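# Unfold a folding crate with four robot arms

## Task

A collapsible crate is lying flat on the floor. Erect it so that each of its four side walls stands upright and each of its four corner latches is engaged.

## Robot and tools

Robots: four identical i2rt Big YAM arms named arm1, arm2, arm3 and arm4. Each has six revolute joints, a two-finger gripper and a wrist camera. The hand reaches roughly 1.0 m from the joint1 axis. Foot (base_link) poses in the scene frame, metres, quaternion wxyz; each foot looks along its own +x: arm1 (-0.344, +0.564, +0.400) q(+0.769, -0.004, +0.000, -0.639); arm2 (-0.347, -0.575, +0.384) q(+0.754, 0, 0, +0.657); arm3 (+0.320, +0.573, +0.372) q(+0.627, +0.001, -0.001, -0.779); arm4 (+0.356, -0.566, +0.334) q(+0.630, 0, 0, +0.777).

Frames: one shared scene frame, origin on the floor, +z up. "hand" is the point midway between the finger pads, about 1 cm short of the fingertips. The fingers point along the hand's +z axis and close along its y axis. Printed hand positions may be off, especially far out. hand_target is where the hand would be at the joint targets currently held.

Joints, absolute, radians (tolerance for done in brackets): joint1_rad -2.879..2.879 (0.045), turns the arm about its foot, positive counter-clockwise seen from above, 0 = along the foot's +x. joint2_rad 0..3.141 (0.14), shoulder, 0 = upper arm pointing back, positive lifts it up and forward. joint3_rad 0..3.019 (0.09), elbow, 0 = folded, positive opens. joint4_rad -1.692..1.57 (0.055), hand pitch, positive tips fingers up. joint5_rad -1.57..1.57 (0.03), sideways swing, positive to the arm's right. joint6_rad -2.094..2.094 (0.035), roll, positive clockwise viewed from behind the hand. gripper_m 0..0.093 (0.003), fingertip gap in metres; roughly 50-64 N per pad.

move: arguments arm1, arm2, arm3, arm4 and cameras. An arm left out keeps its previous command. Each arm's part is an object with: "joints", a dict of absolute targets by joint name (units above); "target", a list of 7 numbers [x, y, z, qw, qx, qy, qz], an absolute hand pose in the scene frame, metres, reached by a straight path starting from the current hand_target; "speed", top path speed in m/s, 0.002 to 0.5, default 0.25, only allowed with "target" (rotation capped at twice that value in rad/s). When "target" is given, "joints" may contain only gripper_m. All motions in one call begin together; all hand paths finish together, paced by the slowest. A path lasts 0.5-10 s; a call at most 15 s. Each step the commanded pose is clamped to within 100 mm and 20 degrees of the measured hand, then solved by damped inverse kinematics (position before orientation). Hands lag, drift, overshoot speed near full stretch and often end a centimetre or more away. Paths ignore obstacles and other arms; joints may swing wide. cameras: list from arm1_cam_wrist..arm4_cam_wrist, cam_high, cam_low, or ["all"]; [] for none. A move with no action returns full state, all images and the scene number.

Reading results: the "move" line gives per arm "done" or its worst status. joint_status/hand_status words: off_target (stopped short, may keep pushing); time_out (each joint then holds a target near where it stood and keeps pushing; on_its_own lists those not yet there; send the reported position to relieve it); not_followed, "joint command not followed" or "pose unreachable" (a self/inter-arm clearance check blocked it; the arm may retry until given new targets). on_its_own shows uncommanded behaviour; "held at" is a target, not a reading. Arms listed "as last shown" were not commanded; their status says "not commanded" and omitted lines are unchanged. Joint velocities in rad/s (gripper m/s), "within noise" when still. Joint torques in N m, sign toward larger angle, include gravity and offsets; entries 3 and 4 wrap at ±28. Gripper: closed on nothing reads 0.000-0.003; gripping a hard part it reads up to 0.005 below (or 0.002 above) its width; full force starts about 0.005 below first-contact reading; release by commanding well above the reading.

wait: seconds 0 to 10, optional cameras; no new command, simulation continues. zoom_image: camera name and region [x0, y0, x1, y1] in pixels of that camera's newest 672x504 image, at most 504 by 504. read_manual: section "licences" returns licence text only. finished_scene: scene = current scene number; ends the scene permanently; the crate must stay erected with no help.

If a move or wait is refused, or a stop hits during it, remaining move/wait/finished_scene calls in that reply are skipped; an invalid call (unknown key) does not skip them. The robot keeps its last command while you think.

Avoid: arms pressing on each other (including one gripper closing on another's fingers); the clearance check can be late and allows fingers, housings and cameras to collide. Avoid hard hits on fixed or heavy things, slams, dropping parts or releasing them while moving. Arms never stop on contact and can push hard; prolonged pushing, loads or stretched poses heat motors: MOTOR HOT appears at 85 °C, and at 100 °C an OVER-TEMPERATURE FAULT drops that arm for 30-60 s or more (keys then read limit_stop_at_motor_heat; resend targets).

Each tool is called as a command line: name --argument value for each argument, lists and objects as JSON in quotes; but a table of rows of numbers goes row by row, as --pt "numbers of a row", without its own name.

## Session

move

Scene clock: 0.00 s.
Joint torques (N m): no reading
Motor temperatures (°C): arm1=[27 28 28 28 23 23 25] | arm2=[24 25 23 25 28 27 25] | arm3=[26 24 27 24 26 24 27] | arm4=[25 26 26 31 26 25 27]
Heat: arm1: hottest joint2_rad 28 °C; arm2: hottest joint5_rad 28 °C; arm3: hottest joint3_rad 27 °C; arm4: hottest joint4_rad 31 °C.
Joint velocities: within noise
arm1.joint_positions: joint1_rad=-0.585 joint2_rad=+0.467 joint3_rad=+1.640 joint4_rad=-1.554 joint5_rad=+0.191 joint6_rad=-0.040 gripper_m=+0.09396
arm1.joint_status: not commanded
arm1.hand: x=-0.4062 y=+0.4986 z=+1.0234 quat_wxyz=(-0.233, -0.706, -0.424, +0.517) (m; scene frame)
arm1.hand_target: x=-0.4048 y=+0.5020 z=+1.0297 quat_wxyz=(-0.238, -0.702, -0.420, +0.523) (m; scene frame)
arm1.hand_status: not commanded
arm2.joint_positions: joint1_rad=+0.742 joint2_rad=+0.378 joint3_rad=+1.702 joint4_rad=-1.262 joint5_rad=-0.142 joint6_rad=-0.320 gripper_m=+0.09396
arm2.joint_status: not commanded
arm2.hand: x=-0.3865 y=-0.5610 z=+1.1031 quat_wxyz=(-0.397, +0.664, -0.167, -0.611) (m; scene frame)
arm2.hand_target: x=-0.3859 y=-0.5619 z=+1.1085 quat_wxyz=(-0.399, +0.660, -0.165, -0.614) (m; scene frame)
arm2.hand_status: not commanded
arm3.joint_positions: joint1_rad=+0.368 joint2_rad=+0.508 joint3_rad=+1.375 joint4_rad=-1.360 joint5_rad=-0.070 joint6_rad=+0.635 gripper_m=+0.09396
arm3.joint_status: not commanded
arm3.hand: x=+0.3593 y=+0.3880 z=+0.9196 quat_wxyz=(-0.486, -0.725, -0.459, +0.167) (m; scene frame)
arm3.hand_target: x=+0.3588 y=+0.3913 z=+0.9281 quat_wxyz=(-0.494, -0.720, -0.456, +0.170) (m; scene frame)
arm3.hand_status: not commanded
arm4.joint_positions: joint1_rad=+0.790 joint2_rad=+0.548 joint3_rad=+1.366 joint4_rad=-1.267 joint5_rad=+0.241 joint6_rad=-0.097 gripper_m=+0.09396
arm4.joint_status: not commanded
arm4.hand: x=+0.1989 y=-0.4149 z=+0.8936 quat_wxyz=(-0.270, +0.802, -0.260, -0.465) (m; scene frame)
arm4.hand_target: x=+0.2019 y=-0.4169 z=+0.9028 quat_wxyz=(-0.272, +0.796, -0.260, -0.474) (m; scene frame)
arm4.hand_status: not commanded
pictures: arm1_cam_wrist, arm2_cam_wrist, arm3_cam_wrist, arm4_cam_wrist, cam_high, cam_low

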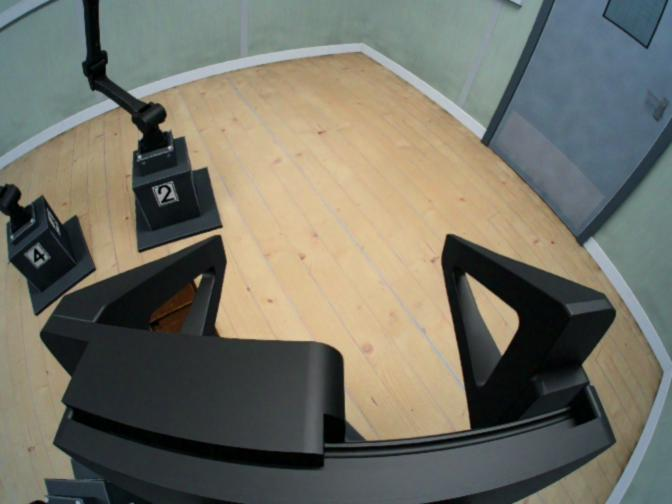

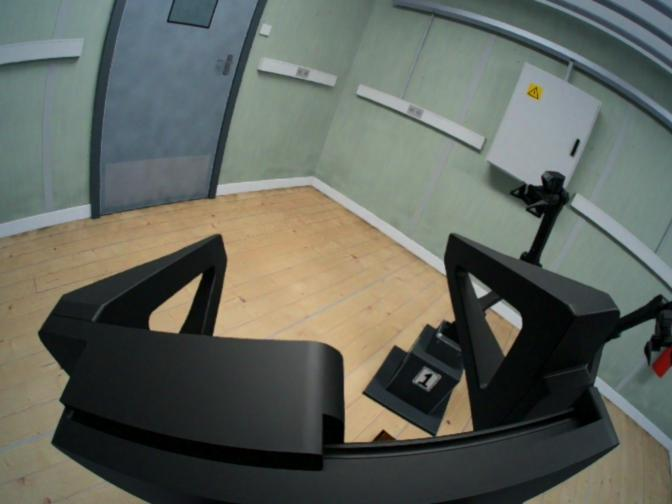

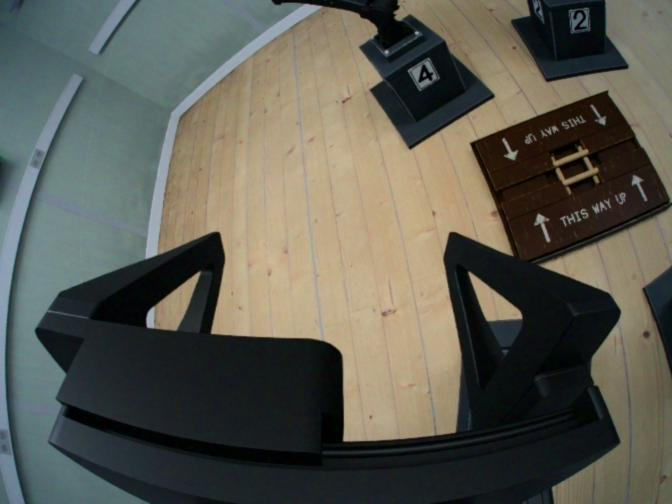

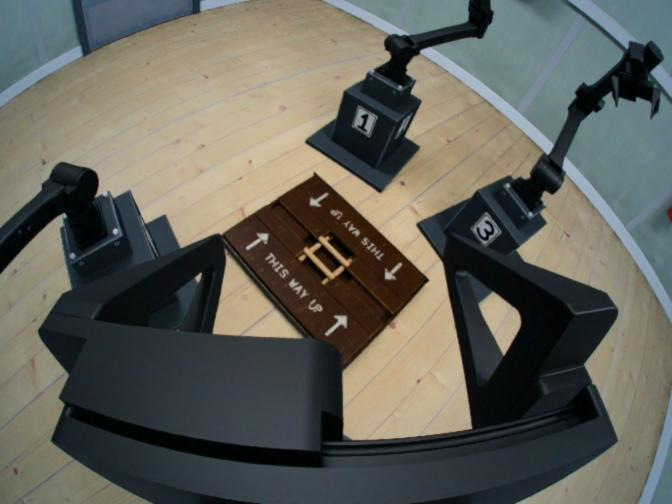

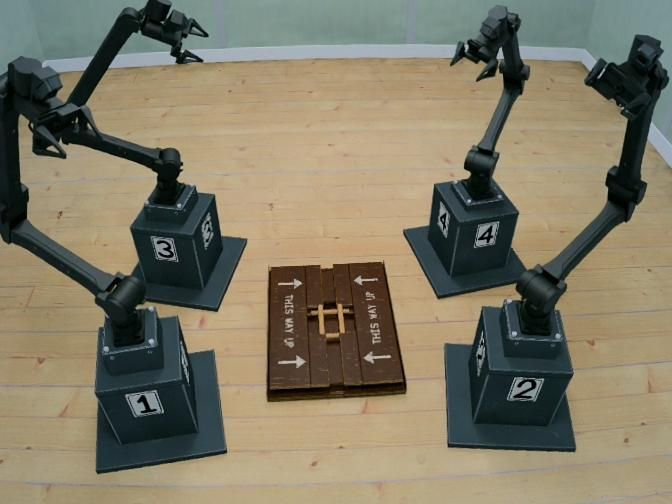

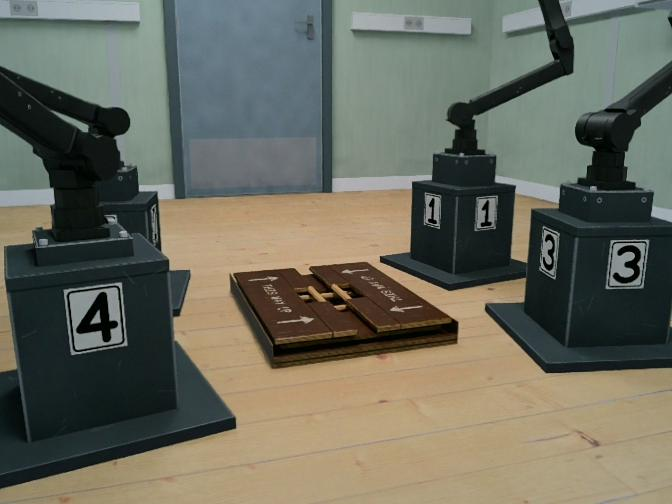

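zoom_image --camera "cam_high" --region '[240, 240, 430, 420]'

zoom_image --camera "cam_low" --region '[210, 240, 480, 380]'

zoom_image --camera "arm4_cam_wrist" --region '[210, 160, 450, 380]'

Scaled by 2.653 from the camera's 672x504 image, which has a finer 960x720 frame.

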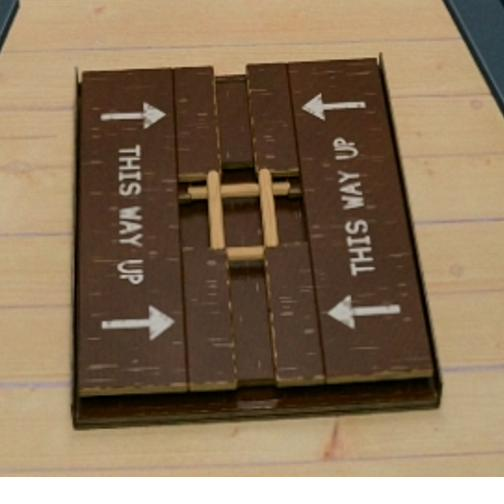

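Scaled by 1.867 from the camera's 672x504 image, which has a finer 960x720 frame.

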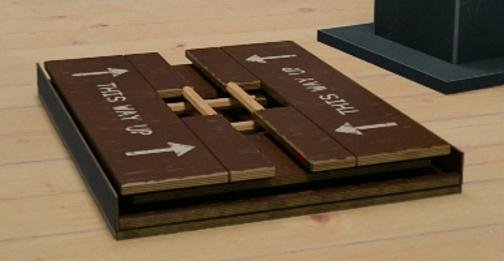

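Scaled by 2.100 from the camera's 672x504 image, which has a finer 960x720 frame.

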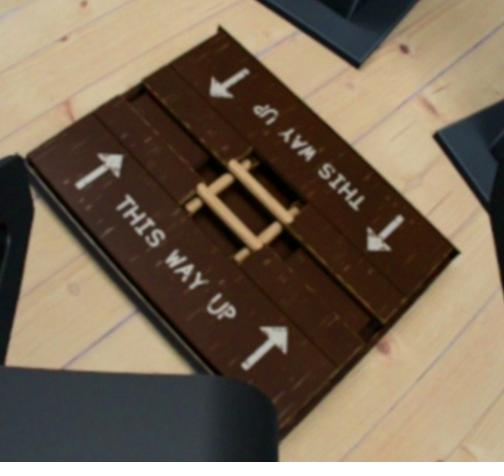

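move --arm4 '{"target":[0,-0.02,0.6,-0.2126,0.6743,-0.6743,-0.2126]}' --cameras '["arm4_cam_wrist","cam_high"]'

Scene clock: 21.53 s.
Joint torques (N m): arm1=[-0.38 6.36 5 2.44 0.17 0.09] | arm2=[-0.09 9.35 3.96 1.8 0.03 0] | arm3=[-0.79 1.32 7.35 2.36 0.14 0.03] | arm4=[1.2 -16.32 15.36 0.39 0.24 0.32]
Motor temperatures (°C): arm1=[27 28 29 28 23 23 25] | arm2=[24 26 24 25 28 27 25] | arm3=[26 24 28 24 26 23 27] | arm4=[25 26 29 31 26 25 27]
Heat: arm1: hottest joint3_rad 29 °C; arm2: hottest joint5_rad 28 °C; arm3: hottest joint3_rad 28 °C; arm4: hottest joint4_rad 31 °C.
move: arm4 off_target
Joint velocities: within noise
arm1, arm2, arm3: as last shown
arm4.joint_positions: joint1_rad=+0.465 joint2_rad=+1.734 joint3_rad=+1.641 joint4_rad=-1.017 joint5_rad=+0.359 joint6_rad=+0.567 gripper_m=+0.09396
arm4.joint_status: not commanded
arm4.hand: x=+0.0078 y=-0.0305 z=+0.5799 quat_wxyz=(-0.209, +0.685, -0.671, -0.193) (m; scene frame)
arm4.hand_target: x=+0.0034 y=-0.0184 z=+0.5952 quat_wxyz=(-0.210, +0.672, -0.679, -0.207) (m; scene frame)
arm4.hand_status: off_target (0.024 m and 2.6 deg from the pose sent, 0.531 m and 58.5 deg at the start)
pictures: arm4_cam_wrist, cam_high

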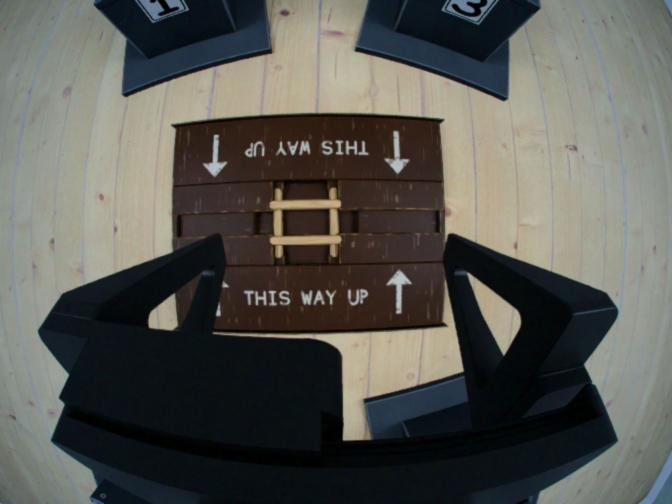

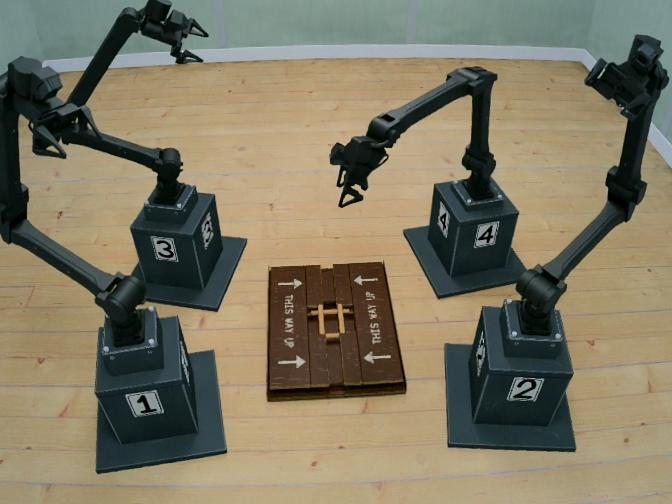

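zoom_image --camera "arm4_cam_wrist" --region '[165, 105, 455, 345]'

Scaled by 1.738 from the camera's 672x504 image, which has a finer 960x720 frame.

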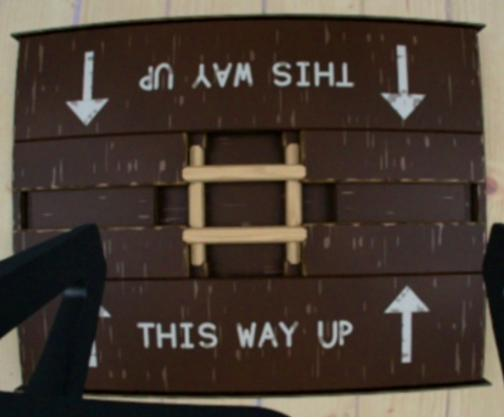

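move --arm4 '{"joints":{"joint1_rad":0.3,"joint2_rad":0.8,"joint3_rad":1.3,"joint4_rad":-1.2,"joint5_rad":0,"joint6_rad":0}}'

move --arm3 '{"target":[-0.03,0.03,0.56,0.2126,0.6743,0.6743,-0.2126]}' --cameras '["arm3_cam_wrist"]'

Scene clock: 34.17 s.
Joint torques (N m): arm1=[0.03 6.95 5.19 2.51 0.19 0.08] | arm2=[-0.03 9.47 3.95 1.78 0.02 0] | arm3=[-0.56 1.44 7.1 2.25 0.12 0] | arm4=[1.96 -1.96 9.62 1.16 -0.16 -0.11]
Motor temperatures (°C): arm1=[27 28 29 28 23 23 25] | arm2=[24 26 24 25 28 26 25] | arm3=[26 24 28 24 26 23 27] | arm4=[25 27 30 31 26 25 27]
Heat: arm1: hottest joint3_rad 29 °C; arm2: hottest joint5_rad 28 °C; arm3: hottest joint3_rad 28 °C; arm4: hottest joint4_rad 31 °C.
move: arm4 done
Joint velocities: within noise
arm1, arm2, arm3: as last shown
arm4.joint_positions: joint1_rad=+0.297 joint2_rad=+0.798 joint3_rad=+1.308 joint4_rad=-1.192 joint5_rad=+0.002 joint6_rad=+0.027 gripper_m=+0.09396
arm4.joint_status: all done
arm4.hand: x=+0.1963 y=-0.2751 z=+0.8136 quat_wxyz=(-0.214, +0.771, -0.470, -0.373) (m; scene frame)
arm4.hand_target: x=+0.1957 y=-0.2771 z=+0.8079 quat_wxyz=(-0.213, +0.779, -0.463, -0.365) (m; scene frame)
arm4.hand_status: not commanded
pictures: none

Scene clock: 37.73 s.
Joint torques (N m): arm1=[-0.44 5.95 5.16 2.47 0.2 0.04] | arm2=[-0.09 9.35 3.95 1.8 0.03 0] | arm3=[-1.32 -14.68 11.64 1.46 0 -0.03] | arm4=[2.02 -1.79 9.63 1.16 -0.16 -0.11]
Motor temperatures (°C): arm1=[27 28 29 28 23 23 25] | arm2=[24 26 24 25 28 26 25] | arm3=[26 24 29 24 26 23 27] | arm4=[25 27 30 31 26 25 27]
Heat: arm1: hottest joint3_rad 29 °C; arm2: hottest joint5_rad 28 °C; arm3: hottest joint3_rad 29 °C; arm4: hottest joint4_rad 31 °C.
move: arm3 off_target
Joint velocities: within noise
arm1, arm2, arm4: as last shown
arm3.joint_positions: joint1_rad=-0.443 joint2_rad=+1.734 joint3_rad=+1.450 joint4_rad=-0.827 joint5_rad=-0.362 joint6_rad=-0.557 gripper_m=+0.09396
arm3.joint_status: not commanded
arm3.hand: x=-0.0127 y=+0.0439 z=+0.5447 quat_wxyz=(-0.213, -0.683, -0.672, +0.189) (m; scene frame)
arm3.hand_target: x=-0.0306 y=+0.0329 z=+0.5556 quat_wxyz=(-0.211, -0.679, -0.672, +0.208) (m; scene frame)
arm3.hand_status: off_target (0.027 m and 2.9 deg from the pose sent, 0.640 m and 40.8 deg at the start)
pictures: arm3_cam_wrist

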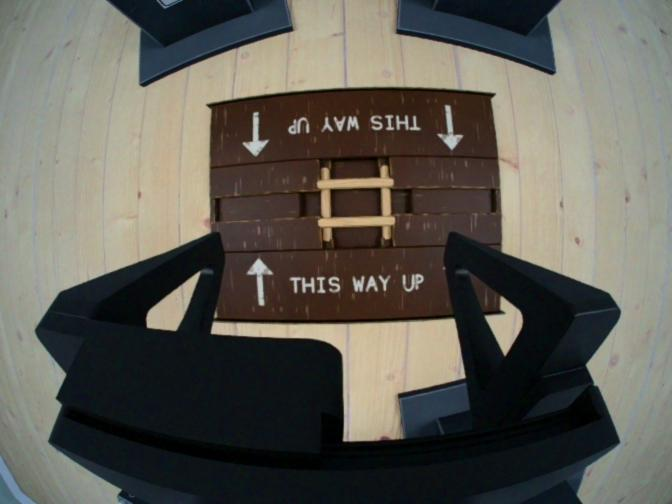

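move --arm3 '{"target":[-0.045,0.01,0.22,0,0.7071,0.7071,0],"joints":{"gripper_m":0.06}}' --cameras '["arm3_cam_wrist","cam_low"]'

Scene clock: 45.73 s.
Joint torques (N m): arm1=[0.15 6.89 5.09 2.48 0.16 0.07] | arm2=[-0.09 9.41 3.95 1.77 0.02 0] | arm3=[0.26 -19.96 8.73 -0.21 0.2 0.14] | arm4=[1.96 -1.79 9.65 1.14 -0.16 -0.11]
Motor temperatures (°C): arm1=[27 28 30 28 23 23 25] | arm2=[24 26 24 25 28 26 25] | arm3=[26 25 31 24 26 23 27] | arm4=[25 26 30 31 26 25 27]
Heat: arm1: hottest joint3_rad 30 °C; arm2: hottest joint5_rad 28 °C; arm3: hottest joint3_rad 31 °C; arm4: hottest joint4_rad 31 °C.
move: arm3 off_target
Joint velocities: within noise
arm1, arm2, arm4: as last shown
arm3.joint_positions: joint1_rad=-0.365 joint2_rad=+2.421 joint3_rad=+1.786 joint4_rad=-0.937 joint5_rad=+0.002 joint6_rad=-0.582 gripper_m=+0.06013
arm3.joint_status: all done
arm3.hand: x=-0.0410 y=+0.0233 z=+0.2251 quat_wxyz=(+0.000, -0.707, -0.708, -0.001) (m; scene frame)
arm3.hand_target: x=-0.0412 y=+0.0122 z=+0.2208 quat_wxyz=(+0.001, -0.706, -0.709, +0.001) (m; scene frame)
arm3.hand_status: off_target (0.015 m and 0.2 deg from the pose sent, 0.328 m and 33.1 deg at the start)
pictures: arm3_cam_wrist, cam_low

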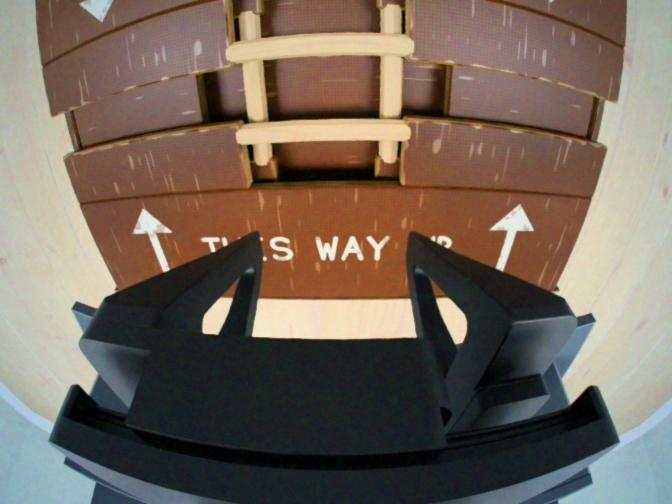

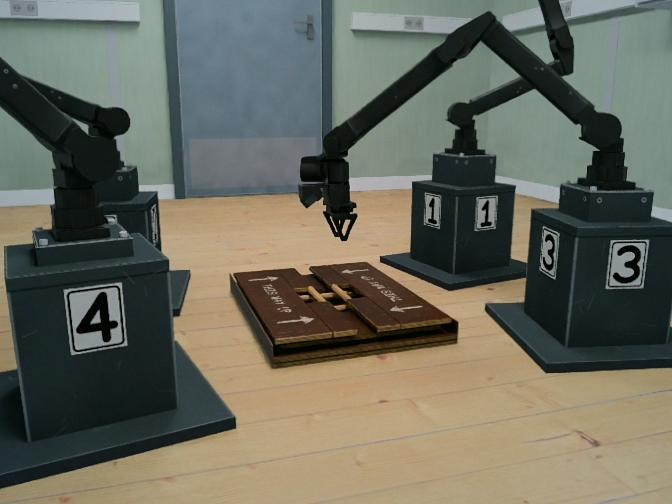

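move --arm3 '{"target":[-0.037,0.010,0.17,0,1,0,0],"joints":{"gripper_m":0.058}}' --cameras '["arm3_cam_wrist","cam_low"]'

Scene clock: 54.47 s.
Joint torques (N m): arm1=[0.15 7.53 5 2.44 0.16 0.05] | arm2=[-0.15 9.29 3.96 1.8 0.03 0] | arm3=[0.56 -18.96 8.43 0.65 0.19 0.16] | arm4=[1.96 -1.79 9.65 1.14 -0.16 -0.11]
Motor temperatures (°C): arm1=[27 28 30 28 23 23 25] | arm2=[24 26 24 25 28 26 25] | arm3=[26 26 32 24 26 23 27] | arm4=[25 26 30 31 26 25 27]
Heat: arm1: hottest joint3_rad 30 °C; arm2: hottest joint5_rad 28 °C; arm3: hottest joint3_rad 32 °C; arm4: hottest joint4_rad 31 °C.
move: arm3 off_target
Joint velocities: within noise
arm1, arm2, arm4: as last shown
arm3.joint_positions: joint1_rad=-0.365 joint2_rad=+2.492 joint3_rad=+1.799 joint4_rad=-0.885 joint5_rad=-0.006 joint6_rad=+0.986 gripper_m=+0.05812
arm3.joint_status: all done
arm3.hand: x=-0.0387 y=+0.0243 z=+0.1839 quat_wxyz=(+0.001, -1.000, -0.002, -0.006) (m; scene frame)
arm3.hand_target: x=-0.0372 y=+0.0114 z=+0.1709 quat_wxyz=(-0.003, -1.000, -0.003, -0.003) (m; scene frame)
arm3.hand_status: off_target (0.020 m and 0.7 deg from the pose sent, 0.057 m and 90.1 deg at the start)
pictures: arm3_cam_wrist, cam_low

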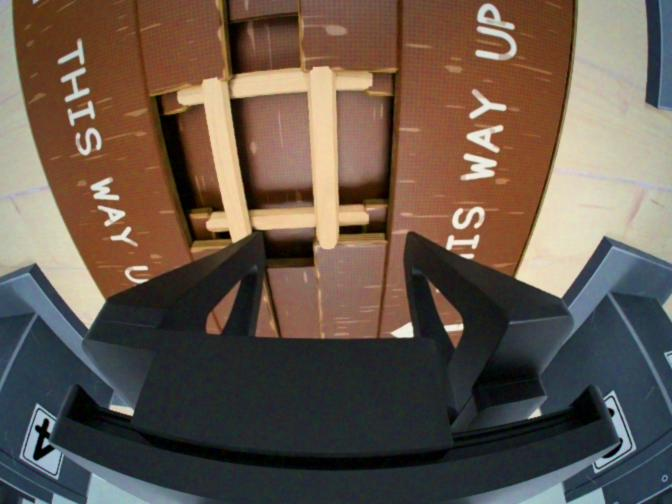

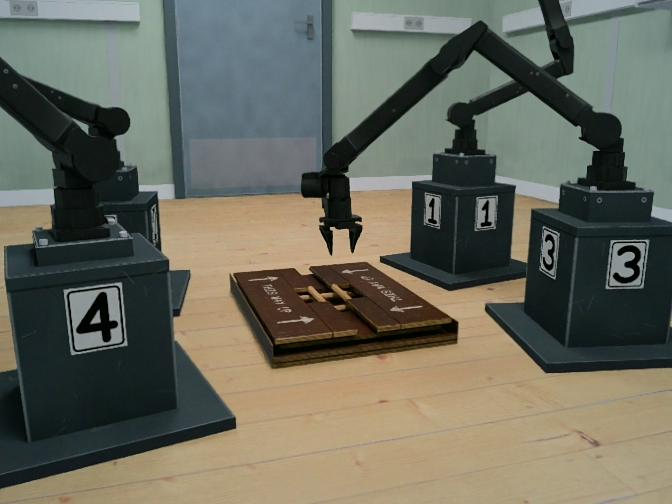

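move --arm3 '{"target":[-0.029,0.006,0.09,0,1,0,0],"speed":0.1}' --cameras '["arm3_cam_wrist","cam_low"]'

Scene clock: 58.73 s.
Joint torques (N m): arm1=[-0.09 6.65 5.19 2.4 0.2 0.09] | arm2=[-0.03 9.41 3.96 1.77 0.02 0] | arm3=[0.21 -19.19 7.84 0.76 0.32 0.19] | arm4=[2.02 -1.79 9.65 1.14 -0.16 -0.11]
Motor temperatures (°C): arm1=[27 28 30 28 23 23 25] | arm2=[24 26 24 25 28 26 25] | arm3=[26 26 32 24 26 23 27] | arm4=[25 26 30 31 26 25 27]
Heat: arm1: hottest joint3_rad 30 °C; arm2: hottest joint5_rad 28 °C; arm3: hottest joint3_rad 32 °C; arm4: hottest joint4_rad 31 °C.
move: arm3 off_target
Joint velocities: within noise
arm1, arm2, arm4: as last shown
arm3.joint_positions: joint1_rad=-0.348 joint2_rad=+2.651 joint3_rad=+1.875 joint4_rad=-0.804 joint5_rad=+0.000 joint6_rad=+1.009 gripper_m=+0.05812
arm3.joint_status: not commanded
arm3.hand: x=-0.0310 y=+0.0173 z=+0.1038 quat_wxyz=(+0.004, -1.000, +0.001, -0.004) (m; scene frame)
arm3.hand_target: x=-0.0288 y=+0.0069 z=+0.0910 quat_wxyz=(+0.000, -1.000, +0.000, +0.001) (m; scene frame)
arm3.hand_status: off_target (0.018 m and 0.6 deg from the pose sent, 0.096 m and 0.7 deg at the start)
pictures: arm3_cam_wrist, cam_low

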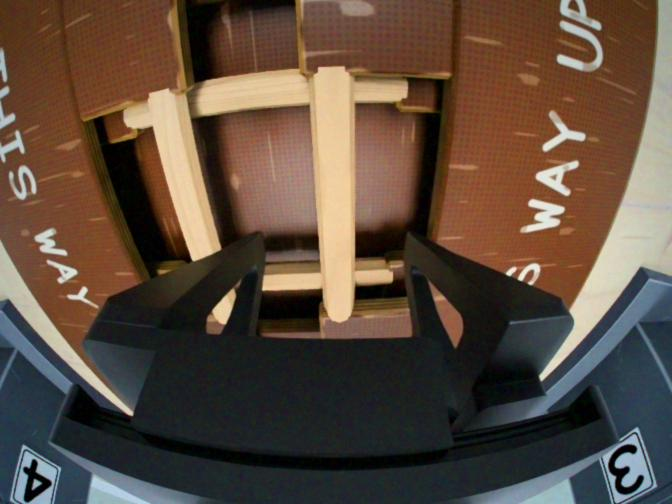

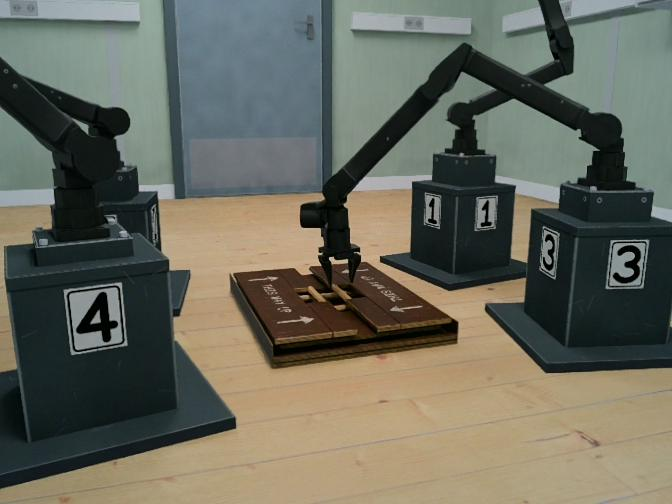

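move --arm3 '{"target":[-0.031,0.007,0.041,0,1,0,0],"speed":0.08}' --cameras '["arm3_cam_wrist","cam_low"]'

Scene clock: 61.70 s.
Joint torques (N m): arm1=[0.03 6.95 5.08 2.5 0.23 0.06] | arm2=[-0.09 9.41 3.96 1.78 0.02 0] | arm3=[0.21 -20.31 7.27 0.58 0.26 0.13] | arm4=[1.96 -1.79 9.65 1.14 -0.16 -0.11]
Motor temperatures (°C): arm1=[27 28 30 28 23 23 25] | arm2=[24 26 24 25 28 26 25] | arm3=[26 26 32 24 26 23 27] | arm4=[25 26 30 31 26 25 27]
Heat: arm1: hottest joint3_rad 30 °C; arm2: hottest joint5_rad 28 °C; arm3: hottest joint3_rad 32 °C; arm4: hottest joint4_rad 31 °C.
move: arm3 off_target
Joint velocities: within noise
arm1, arm2, arm4: as last shown
arm3.joint_positions: joint1_rad=-0.348 joint2_rad=+2.762 joint3_rad=+1.952 joint4_rad=-0.771 joint5_rad=+0.000 joint6_rad=+1.009 gripper_m=+0.05812
arm3.joint_status: not commanded
arm3.hand: x=-0.0315 y=+0.0162 z=+0.0537 quat_wxyz=(+0.004, -1.000, +0.001, -0.004) (m; scene frame)
arm3.hand_target: x=-0.0301 y=+0.0087 z=+0.0412 quat_wxyz=(+0.001, -1.000, +0.000, +0.000) (m; scene frame)
arm3.hand_status: off_target (0.016 m and 0.7 deg from the pose sent, 0.064 m and 0.6 deg at the start)
pictures: arm3_cam_wrist, cam_low

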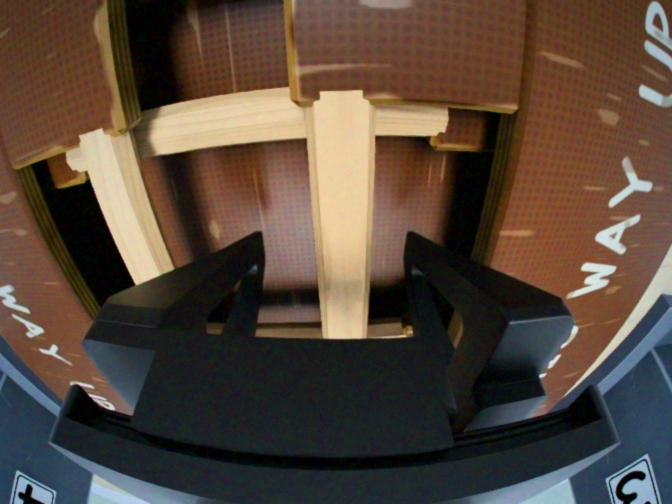

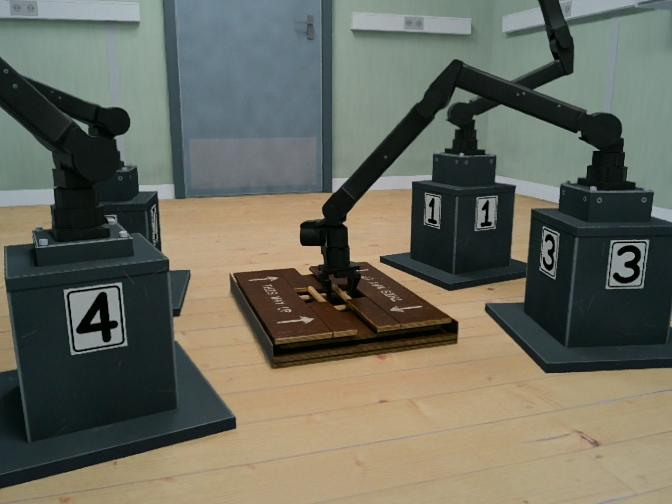

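move --arm3 '{"joints":{"gripper_m":0.009}}' --cameras '["arm3_cam_wrist"]'

Scene clock: 63.00 s.
Joint torques (N m): arm1=[0.09 6.95 5.22 2.55 0.15 0.08] | arm2=[-0.09 9.41 3.96 1.8 0.03 0] | arm3=[-0.15 -20.25 7.61 0.99 0.1 0.37] | arm4=[1.96 -1.79 9.63 1.16 -0.16 -0.11]
Motor temperatures (°C): arm1=[27 28 30 28 23 23 25] | arm2=[24 26 24 25 28 26 25] | arm3=[26 26 32 24 26 23 27] | arm4=[25 26 30 31 26 25 27]
Heat: arm1: hottest joint3_rad 30 °C; arm2: hottest joint5_rad 28 °C; arm3: hottest joint3_rad 32 °C; arm4: hottest joint4_rad 31 °C.
move: arm3 off_target
Joint velocities: within noise
arm1.joint_positions: joint1_rad=-0.585 joint2_rad=+0.467 joint3_rad=+1.640 joint4_rad=-1.554 joint5_rad=+0.191 joint6_rad=-0.040 gripper_m=+0.09396
arm1.joint_status: not commanded
arm1.hand: x=-0.4062 y=+0.4986 z=+1.0234 quat_wxyz=(-0.233, -0.706, -0.424, +0.517) (m; scene frame)
arm1.hand_target: x=-0.4048 y=+0.5020 z=+1.0297 quat_wxyz=(-0.238, -0.702, -0.420, +0.523) (m; scene frame)
arm1.hand_status: not commanded
arm2.joint_positions: joint1_rad=+0.742 joint2_rad=+0.378 joint3_rad=+1.702 joint4_rad=-1.262 joint5_rad=-0.142 joint6_rad=-0.320 gripper_m=+0.09396
arm2.joint_status: not commanded
arm2.hand: x=-0.3865 y=-0.5610 z=+1.1031 quat_wxyz=(-0.397, +0.664, -0.167, -0.611) (m; scene frame)
arm2.hand_target: x=-0.3859 y=-0.5619 z=+1.1085 quat_wxyz=(-0.399, +0.660, -0.165, -0.614) (m; scene frame)
arm2.hand_status: not commanded
arm3.joint_positions: joint1_rad=-0.348 joint2_rad=+2.763 joint3_rad=+1.952 joint4_rad=-0.779 joint5_rad=+0.012 joint6_rad=+0.987 gripper_m=+0.01635
arm3.joint_status: gripper_m off_target (ended at +0.01638, target +0.00900)
arm3.hand: x=-0.0319 y=+0.0196 z=+0.0527 quat_wxyz=(+0.012, -1.000, -0.010, -0.001) (m; scene frame)
arm3.hand_target: x=-0.0307 y=+0.0096 z=+0.0406 quat_wxyz=(+0.003, -1.000, +0.000, +0.002) (m; scene frame)
arm3.hand_status: not commanded
arm4: as last shown
pictures: arm3_cam_wrist

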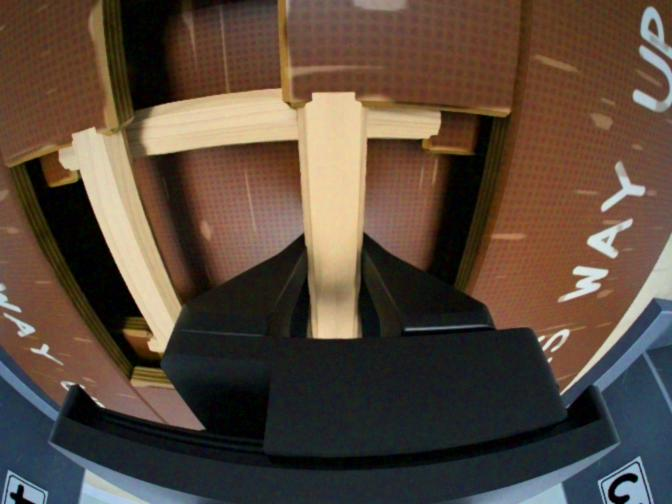

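move --arm3 '{"target":[-0.030,0.017,0.097,0.1736,0.9848,0,0],"speed":0.1,"joints":{"gripper_m":0.005}}' --cameras '["arm3_cam_wrist","cam_low"]'

Scene clock: 76.23 s.
Joint torques (N m): arm1=[0.03 7.24 5.12 2.45 0.16 0.11] | arm2=[-0.09 9.41 3.96 1.8 0.03 0] | arm3=[-0.79 -21.95 2.92 1.83 -0.38 0.34] | arm4=[2.02 -1.79 9.63 1.14 -0.16 -0.11]
Motor temperatures (°C): arm1=[27 28 30 28 23 23 25] | arm2=[24 26 24 25 28 26 25] | arm3=[26 28 31 24 26 23 28] | arm4=[25 26 30 31 26 25 27]
Heat: arm1: hottest joint3_rad 30 °C; arm2: hottest joint5_rad 28 °C; arm3: hottest joint3_rad 31 °C; arm4: hottest joint4_rad 31 °C.
move: arm3 off_target
Joint velocities: within noise
arm1, arm2, arm4: as last shown
arm3.joint_positions: joint1_rad=-0.399 joint2_rad=+2.581 joint3_rad=+1.599 joint4_rad=-0.314 joint5_rad=-0.181 joint6_rad=+0.954 gripper_m=+0.01629
arm3.joint_status: gripper_m off_target (ended at +0.01629, target +0.00500)
arm3.hand: x=-0.0326 y=+0.0185 z=+0.0913 quat_wxyz=(-0.163, -0.987, -0.014, +0.004) (m; scene frame)
arm3.hand_target: x=-0.0311 y=+0.0167 z=+0.0968 quat_wxyz=(-0.173, -0.985, +0.001, +0.001) (m; scene frame)
arm3.hand_status: done (0.006 m and 2.0 deg from the pose sent, 0.044 m and 21.4 deg at the start)
pictures: arm3_cam_wrist, cam_low

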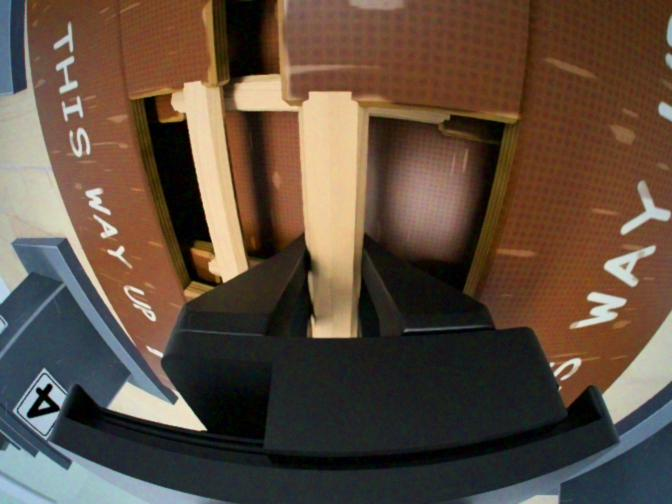

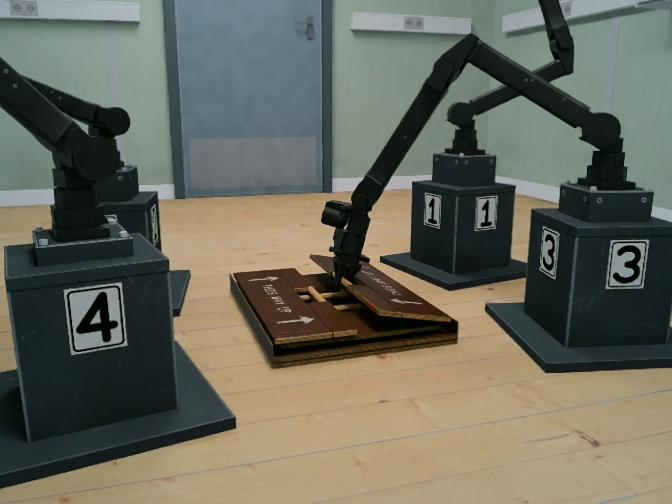

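move --arm3 '{"target":[-0.030,0.050,0.158,0.342,0.940,0,0],"speed":0.1}'

move --arm3 '{"target":[-0.030,0.092,0.192,0.5,0.866,0,0],"speed":0.1}' --cameras '["arm3_cam_wrist","cam_low","cam_high"]'

Scene clock: 79.63 s.
Joint torques (N m): arm1=[0.15 6.48 5.18 2.61 0.17 0.09] | arm2=[-0.09 9.47 3.97 1.8 0.03 0] | arm3=[-1.14 -19.31 1.72 2 -0.19 0.29] | arm4=[1.96 -1.79 9.63 1.14 -0.16 -0.11]
Motor temperatures (°C): arm1=[27 28 30 28 23 23 25] | arm2=[24 26 24 25 28 26 25] | arm3=[26 28 31 24 26 23 28] | arm4=[25 26 30 31 26 25 27]
Heat: arm1: hottest joint3_rad 30 °C; arm2: hottest joint5_rad 28 °C; arm3: hottest joint3_rad 31 °C; arm4: hottest joint4_rad 31 °C.
move: arm3 off_target
Joint velocities: within noise
arm1, arm2: as last shown
arm3.joint_positions: joint1_rad=-0.482 joint2_rad=+2.417 joint3_rad=+1.276 joint4_rad=+0.148 joint5_rad=-0.423 joint6_rad=+0.966 gripper_m=+0.01623
arm3.joint_status: not commanded
arm3.hand: x=-0.0332 y=+0.0400 z=+0.1589 quat_wxyz=(-0.343, -0.939, -0.016, +0.007) (m; scene frame)
arm3.hand_target: x=-0.0301 y=+0.0486 z=+0.1582 quat_wxyz=(-0.342, -0.940, +0.001, +0.000) (m; scene frame)
arm3.hand_status: off_target (0.011 m and 2.0 deg from the pose sent, 0.074 m and 21.3 deg at the start)
arm4.joint_positions: joint1_rad=+0.297 joint2_rad=+0.798 joint3_rad=+1.308 joint4_rad=-1.192 joint5_rad=+0.002 joint6_rad=+0.027 gripper_m=+0.09396
arm4.joint_status: not commanded
arm4.hand: x=+0.1963 y=-0.2751 z=+0.8136 quat_wxyz=(-0.214, +0.771, -0.470, -0.373) (m; scene frame)
arm4.hand_target: x=+0.1957 y=-0.2771 z=+0.8079 quat_wxyz=(-0.213, +0.779, -0.463, -0.365) (m; scene frame)
arm4.hand_status: not commanded
pictures: none

Scene clock: 82.07 s.
Joint torques (N m): arm1=[-0.03 6.24 4.92 2.58 0.18 0.09] | arm2=[-0.03 9.41 3.96 1.8 0.02 0] | arm3=[-1.67 -15.56 1.02 2.78 -0.26 0.17] | arm4=[2.02 -1.79 9.63 1.14 -0.16 -0.11]
Motor temperatures (°C): arm1=[27 28 30 28 23 23 25] | arm2=[24 26 24 25 28 26 25] | arm3=[26 28 30 24 26 23 28] | arm4=[25 26 30 31 26 25 27]
Heat: arm1: hottest joint3_rad 30 °C; arm2: hottest joint5_rad 28 °C; arm3: hottest joint3_rad 30 °C; arm4: hottest joint4_rad 31 °C.
move: arm3 off_target
Joint velocities: within noise
arm1, arm2, arm4: as last shown
arm3.joint_positions: joint1_rad=-0.583 joint2_rad=+2.392 joint3_rad=+1.061 joint4_rad=+0.658 joint5_rad=-0.673 joint6_rad=+1.070 gripper_m=+0.01617
arm3.joint_status: not commanded
arm3.hand: x=-0.0336 y=+0.0772 z=+0.2071 quat_wxyz=(-0.506, -0.862, -0.015, +0.010) (m; scene frame)
arm3.hand_target: x=-0.0291 y=+0.0910 z=+0.1925 quat_wxyz=(-0.500, -0.866, +0.001, +0.000) (m; scene frame)
arm3.hand_status: off_target (0.021 m and 2.2 deg from the pose sent, 0.062 m and 19.9 deg at the start)
pictures: arm3_cam_wrist, cam_high, cam_low

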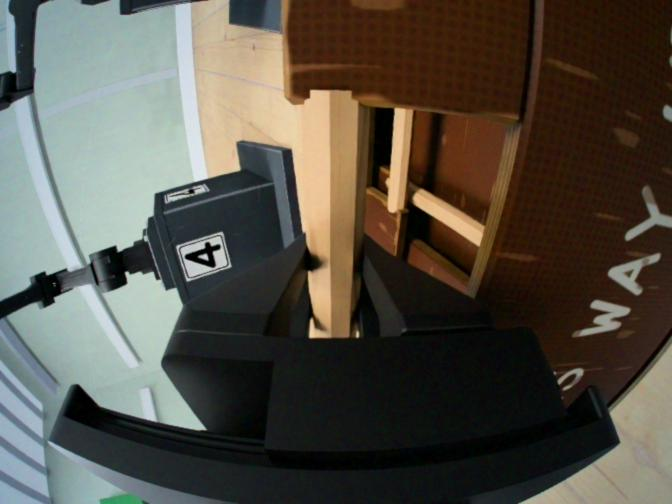

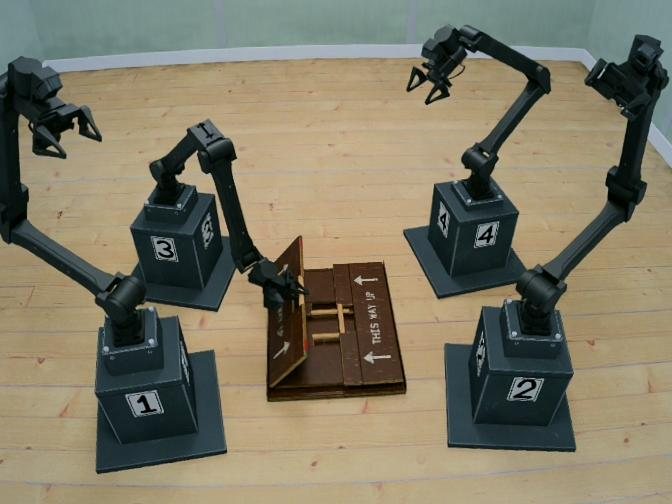

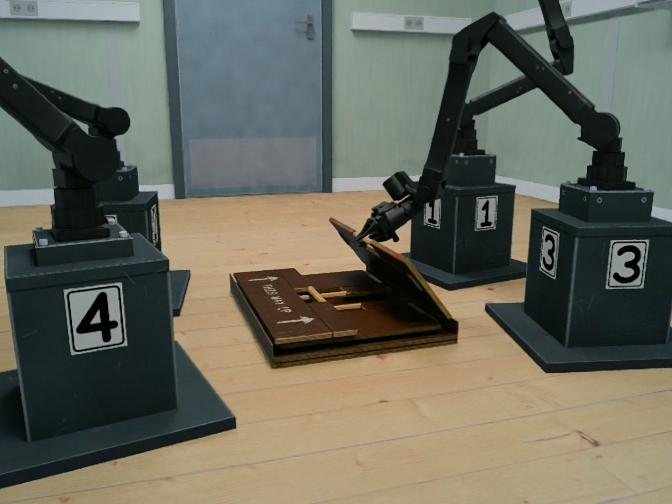

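move --arm3 '{"target":[-0.030,0.15,0.235,0.602,0.7986,0,0],"speed":0.1}' --cameras '["arm3_cam_wrist","cam_low","cam_high"]'

Scene clock: 86.50 s.
Joint torques (N m): arm1=[-0.21 6.89 5.15 2.65 0.17 0.09] | arm2=[-0.03 9.41 3.97 1.8 0.03 0] | arm3=[-1.55 -15.03 -0.5 3.04 -0.71 0.17] | arm4=[1.96 -1.79 9.63 1.14 -0.16 -0.11]
Motor temperatures (°C): arm1=[27 28 30 28 23 23 25] | arm2=[24 26 24 25 28 26 25] | arm3=[26 28 30 24 26 23 28] | arm4=[25 26 30 31 26 25 27]
Heat: arm1: hottest joint3_rad 30 °C; arm2: hottest joint5_rad 28 °C; arm3: hottest joint3_rad 30 °C; arm4: hottest joint4_rad 31 °C.
move: arm3 off_target
Joint velocities: within noise
arm1, arm2, arm4: as last shown
arm3.joint_positions: joint1_rad=-0.702 joint2_rad=+2.414 joint3_rad=+0.921 joint4_rad=+1.059 joint5_rad=-0.868 joint6_rad=+1.194 gripper_m=+0.01618
arm3.joint_status: not commanded
arm3.hand: x=-0.0349 y=+0.1350 z=+0.2429 quat_wxyz=(-0.603, -0.797, -0.013, +0.011) (m; scene frame)
arm3.hand_target: x=-0.0276 y=+0.1468 z=+0.2360 quat_wxyz=(-0.602, -0.798, -0.001, -0.002) (m; scene frame)
arm3.hand_status: off_target (0.018 m and 1.9 deg from the pose sent, 0.078 m and 13.3 deg at the start)
pictures: arm3_cam_wrist, cam_high, cam_low

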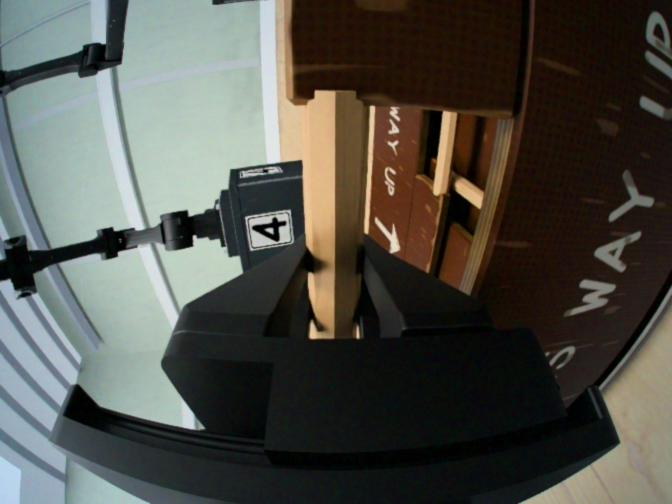

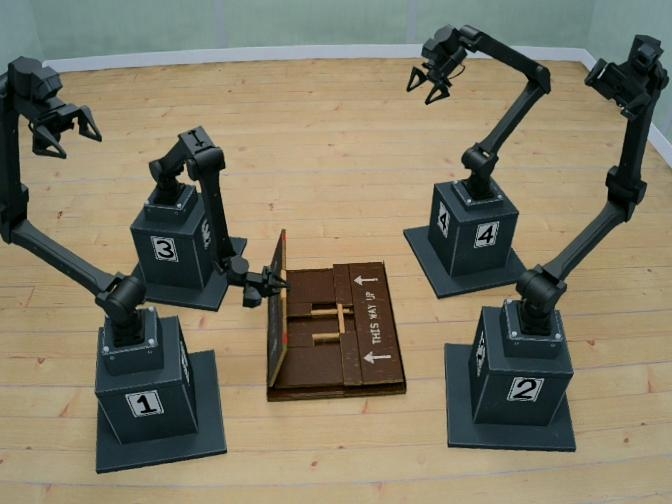

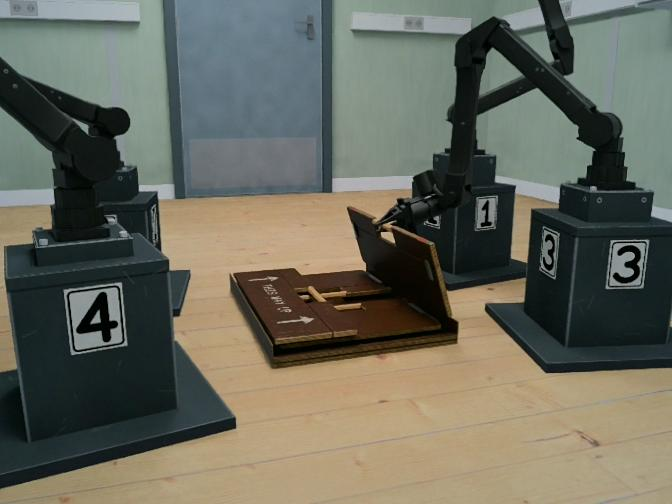

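move --arm3 '{"target":[-0.028,0.213,0.247,0.643,0.766,0,0],"speed":0.08}' --cameras '["arm3_cam_wrist","cam_low","cam_high"]'

Scene clock: 89.37 s.
Joint torques (N m): arm1=[-0.26 6.89 5.27 2.4 0.2 0.13] | arm2=[-0.09 9.47 3.95 1.78 0.02 0] | arm3=[-3.19 -13.68 -1.5 3.47 -1.08 0.13] | arm4=[1.96 -1.79 9.65 1.16 -0.16 -0.11]
Motor temperatures (°C): arm1=[27 28 30 28 23 23 25] | arm2=[24 26 24 25 28 26 25] | arm3=[26 27 30 24 26 23 28] | arm4=[25 26 30 31 26 25 27]
Heat: arm1: hottest joint3_rad 30 °C; arm2: hottest joint5_rad 28 °C; arm3: hottest joint3_rad 30 °C; arm4: hottest joint4_rad 31 °C.
move: arm3 off_target
Joint velocities: within noise
arm1, arm2, arm4: as last shown
arm3.joint_positions: joint1_rad=-0.821 joint2_rad=+2.452 joint3_rad=+0.851 joint4_rad=+1.272 joint5_rad=-1.014 joint6_rad=+1.251 gripper_m=+0.01602
arm3.joint_status: not commanded
arm3.hand: x=-0.0368 y=+0.1906 z=+0.2538 quat_wxyz=(-0.644, -0.765, -0.014, +0.010) (m; scene frame)
arm3.hand_target: x=-0.0307 y=+0.2068 z=+0.2499 quat_wxyz=(-0.646, -0.764, -0.003, +0.001) (m; scene frame)
arm3.hand_status: off_target (0.025 m and 2.0 deg from the pose sent, 0.078 m and 6.1 deg at the start)
pictures: arm3_cam_wrist, cam_high, cam_low

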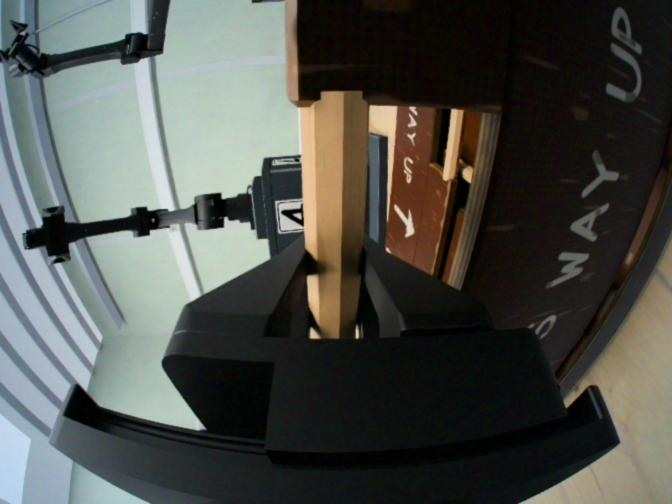

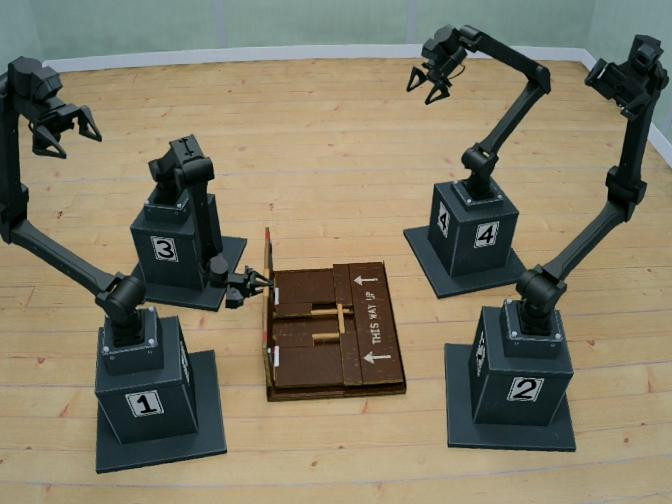

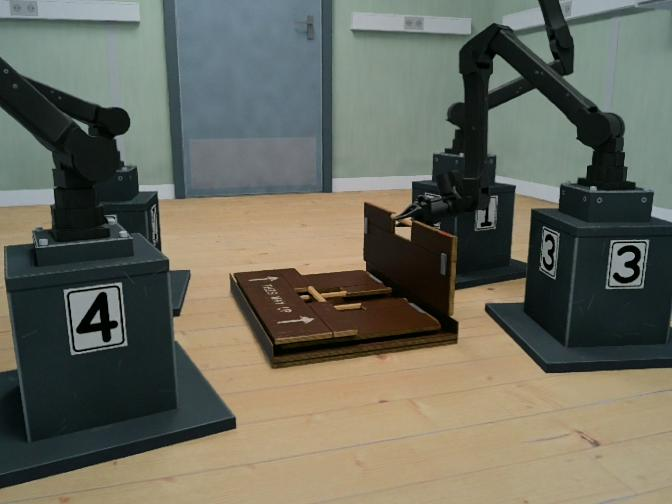

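zoom_image --camera "cam_low" --region '[340, 180, 480, 350]'

zoom_image --camera "cam_high" --region '[240, 210, 420, 410]'

Scaled by 2.965 from the camera's 672x504 image, which has a finer 960x720 frame.

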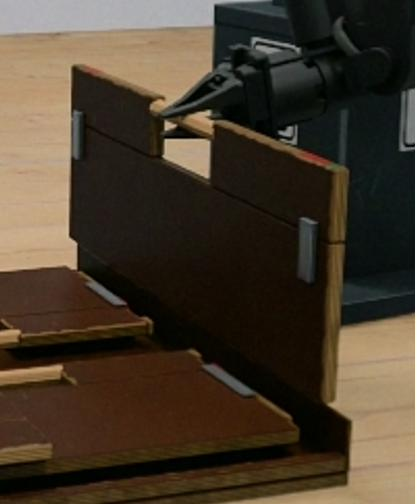

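Scaled by 2.520 from the camera's 672x504 image, which has a finer 960x720 frame.

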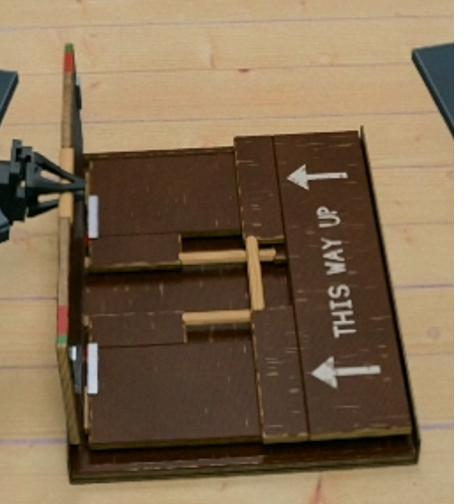

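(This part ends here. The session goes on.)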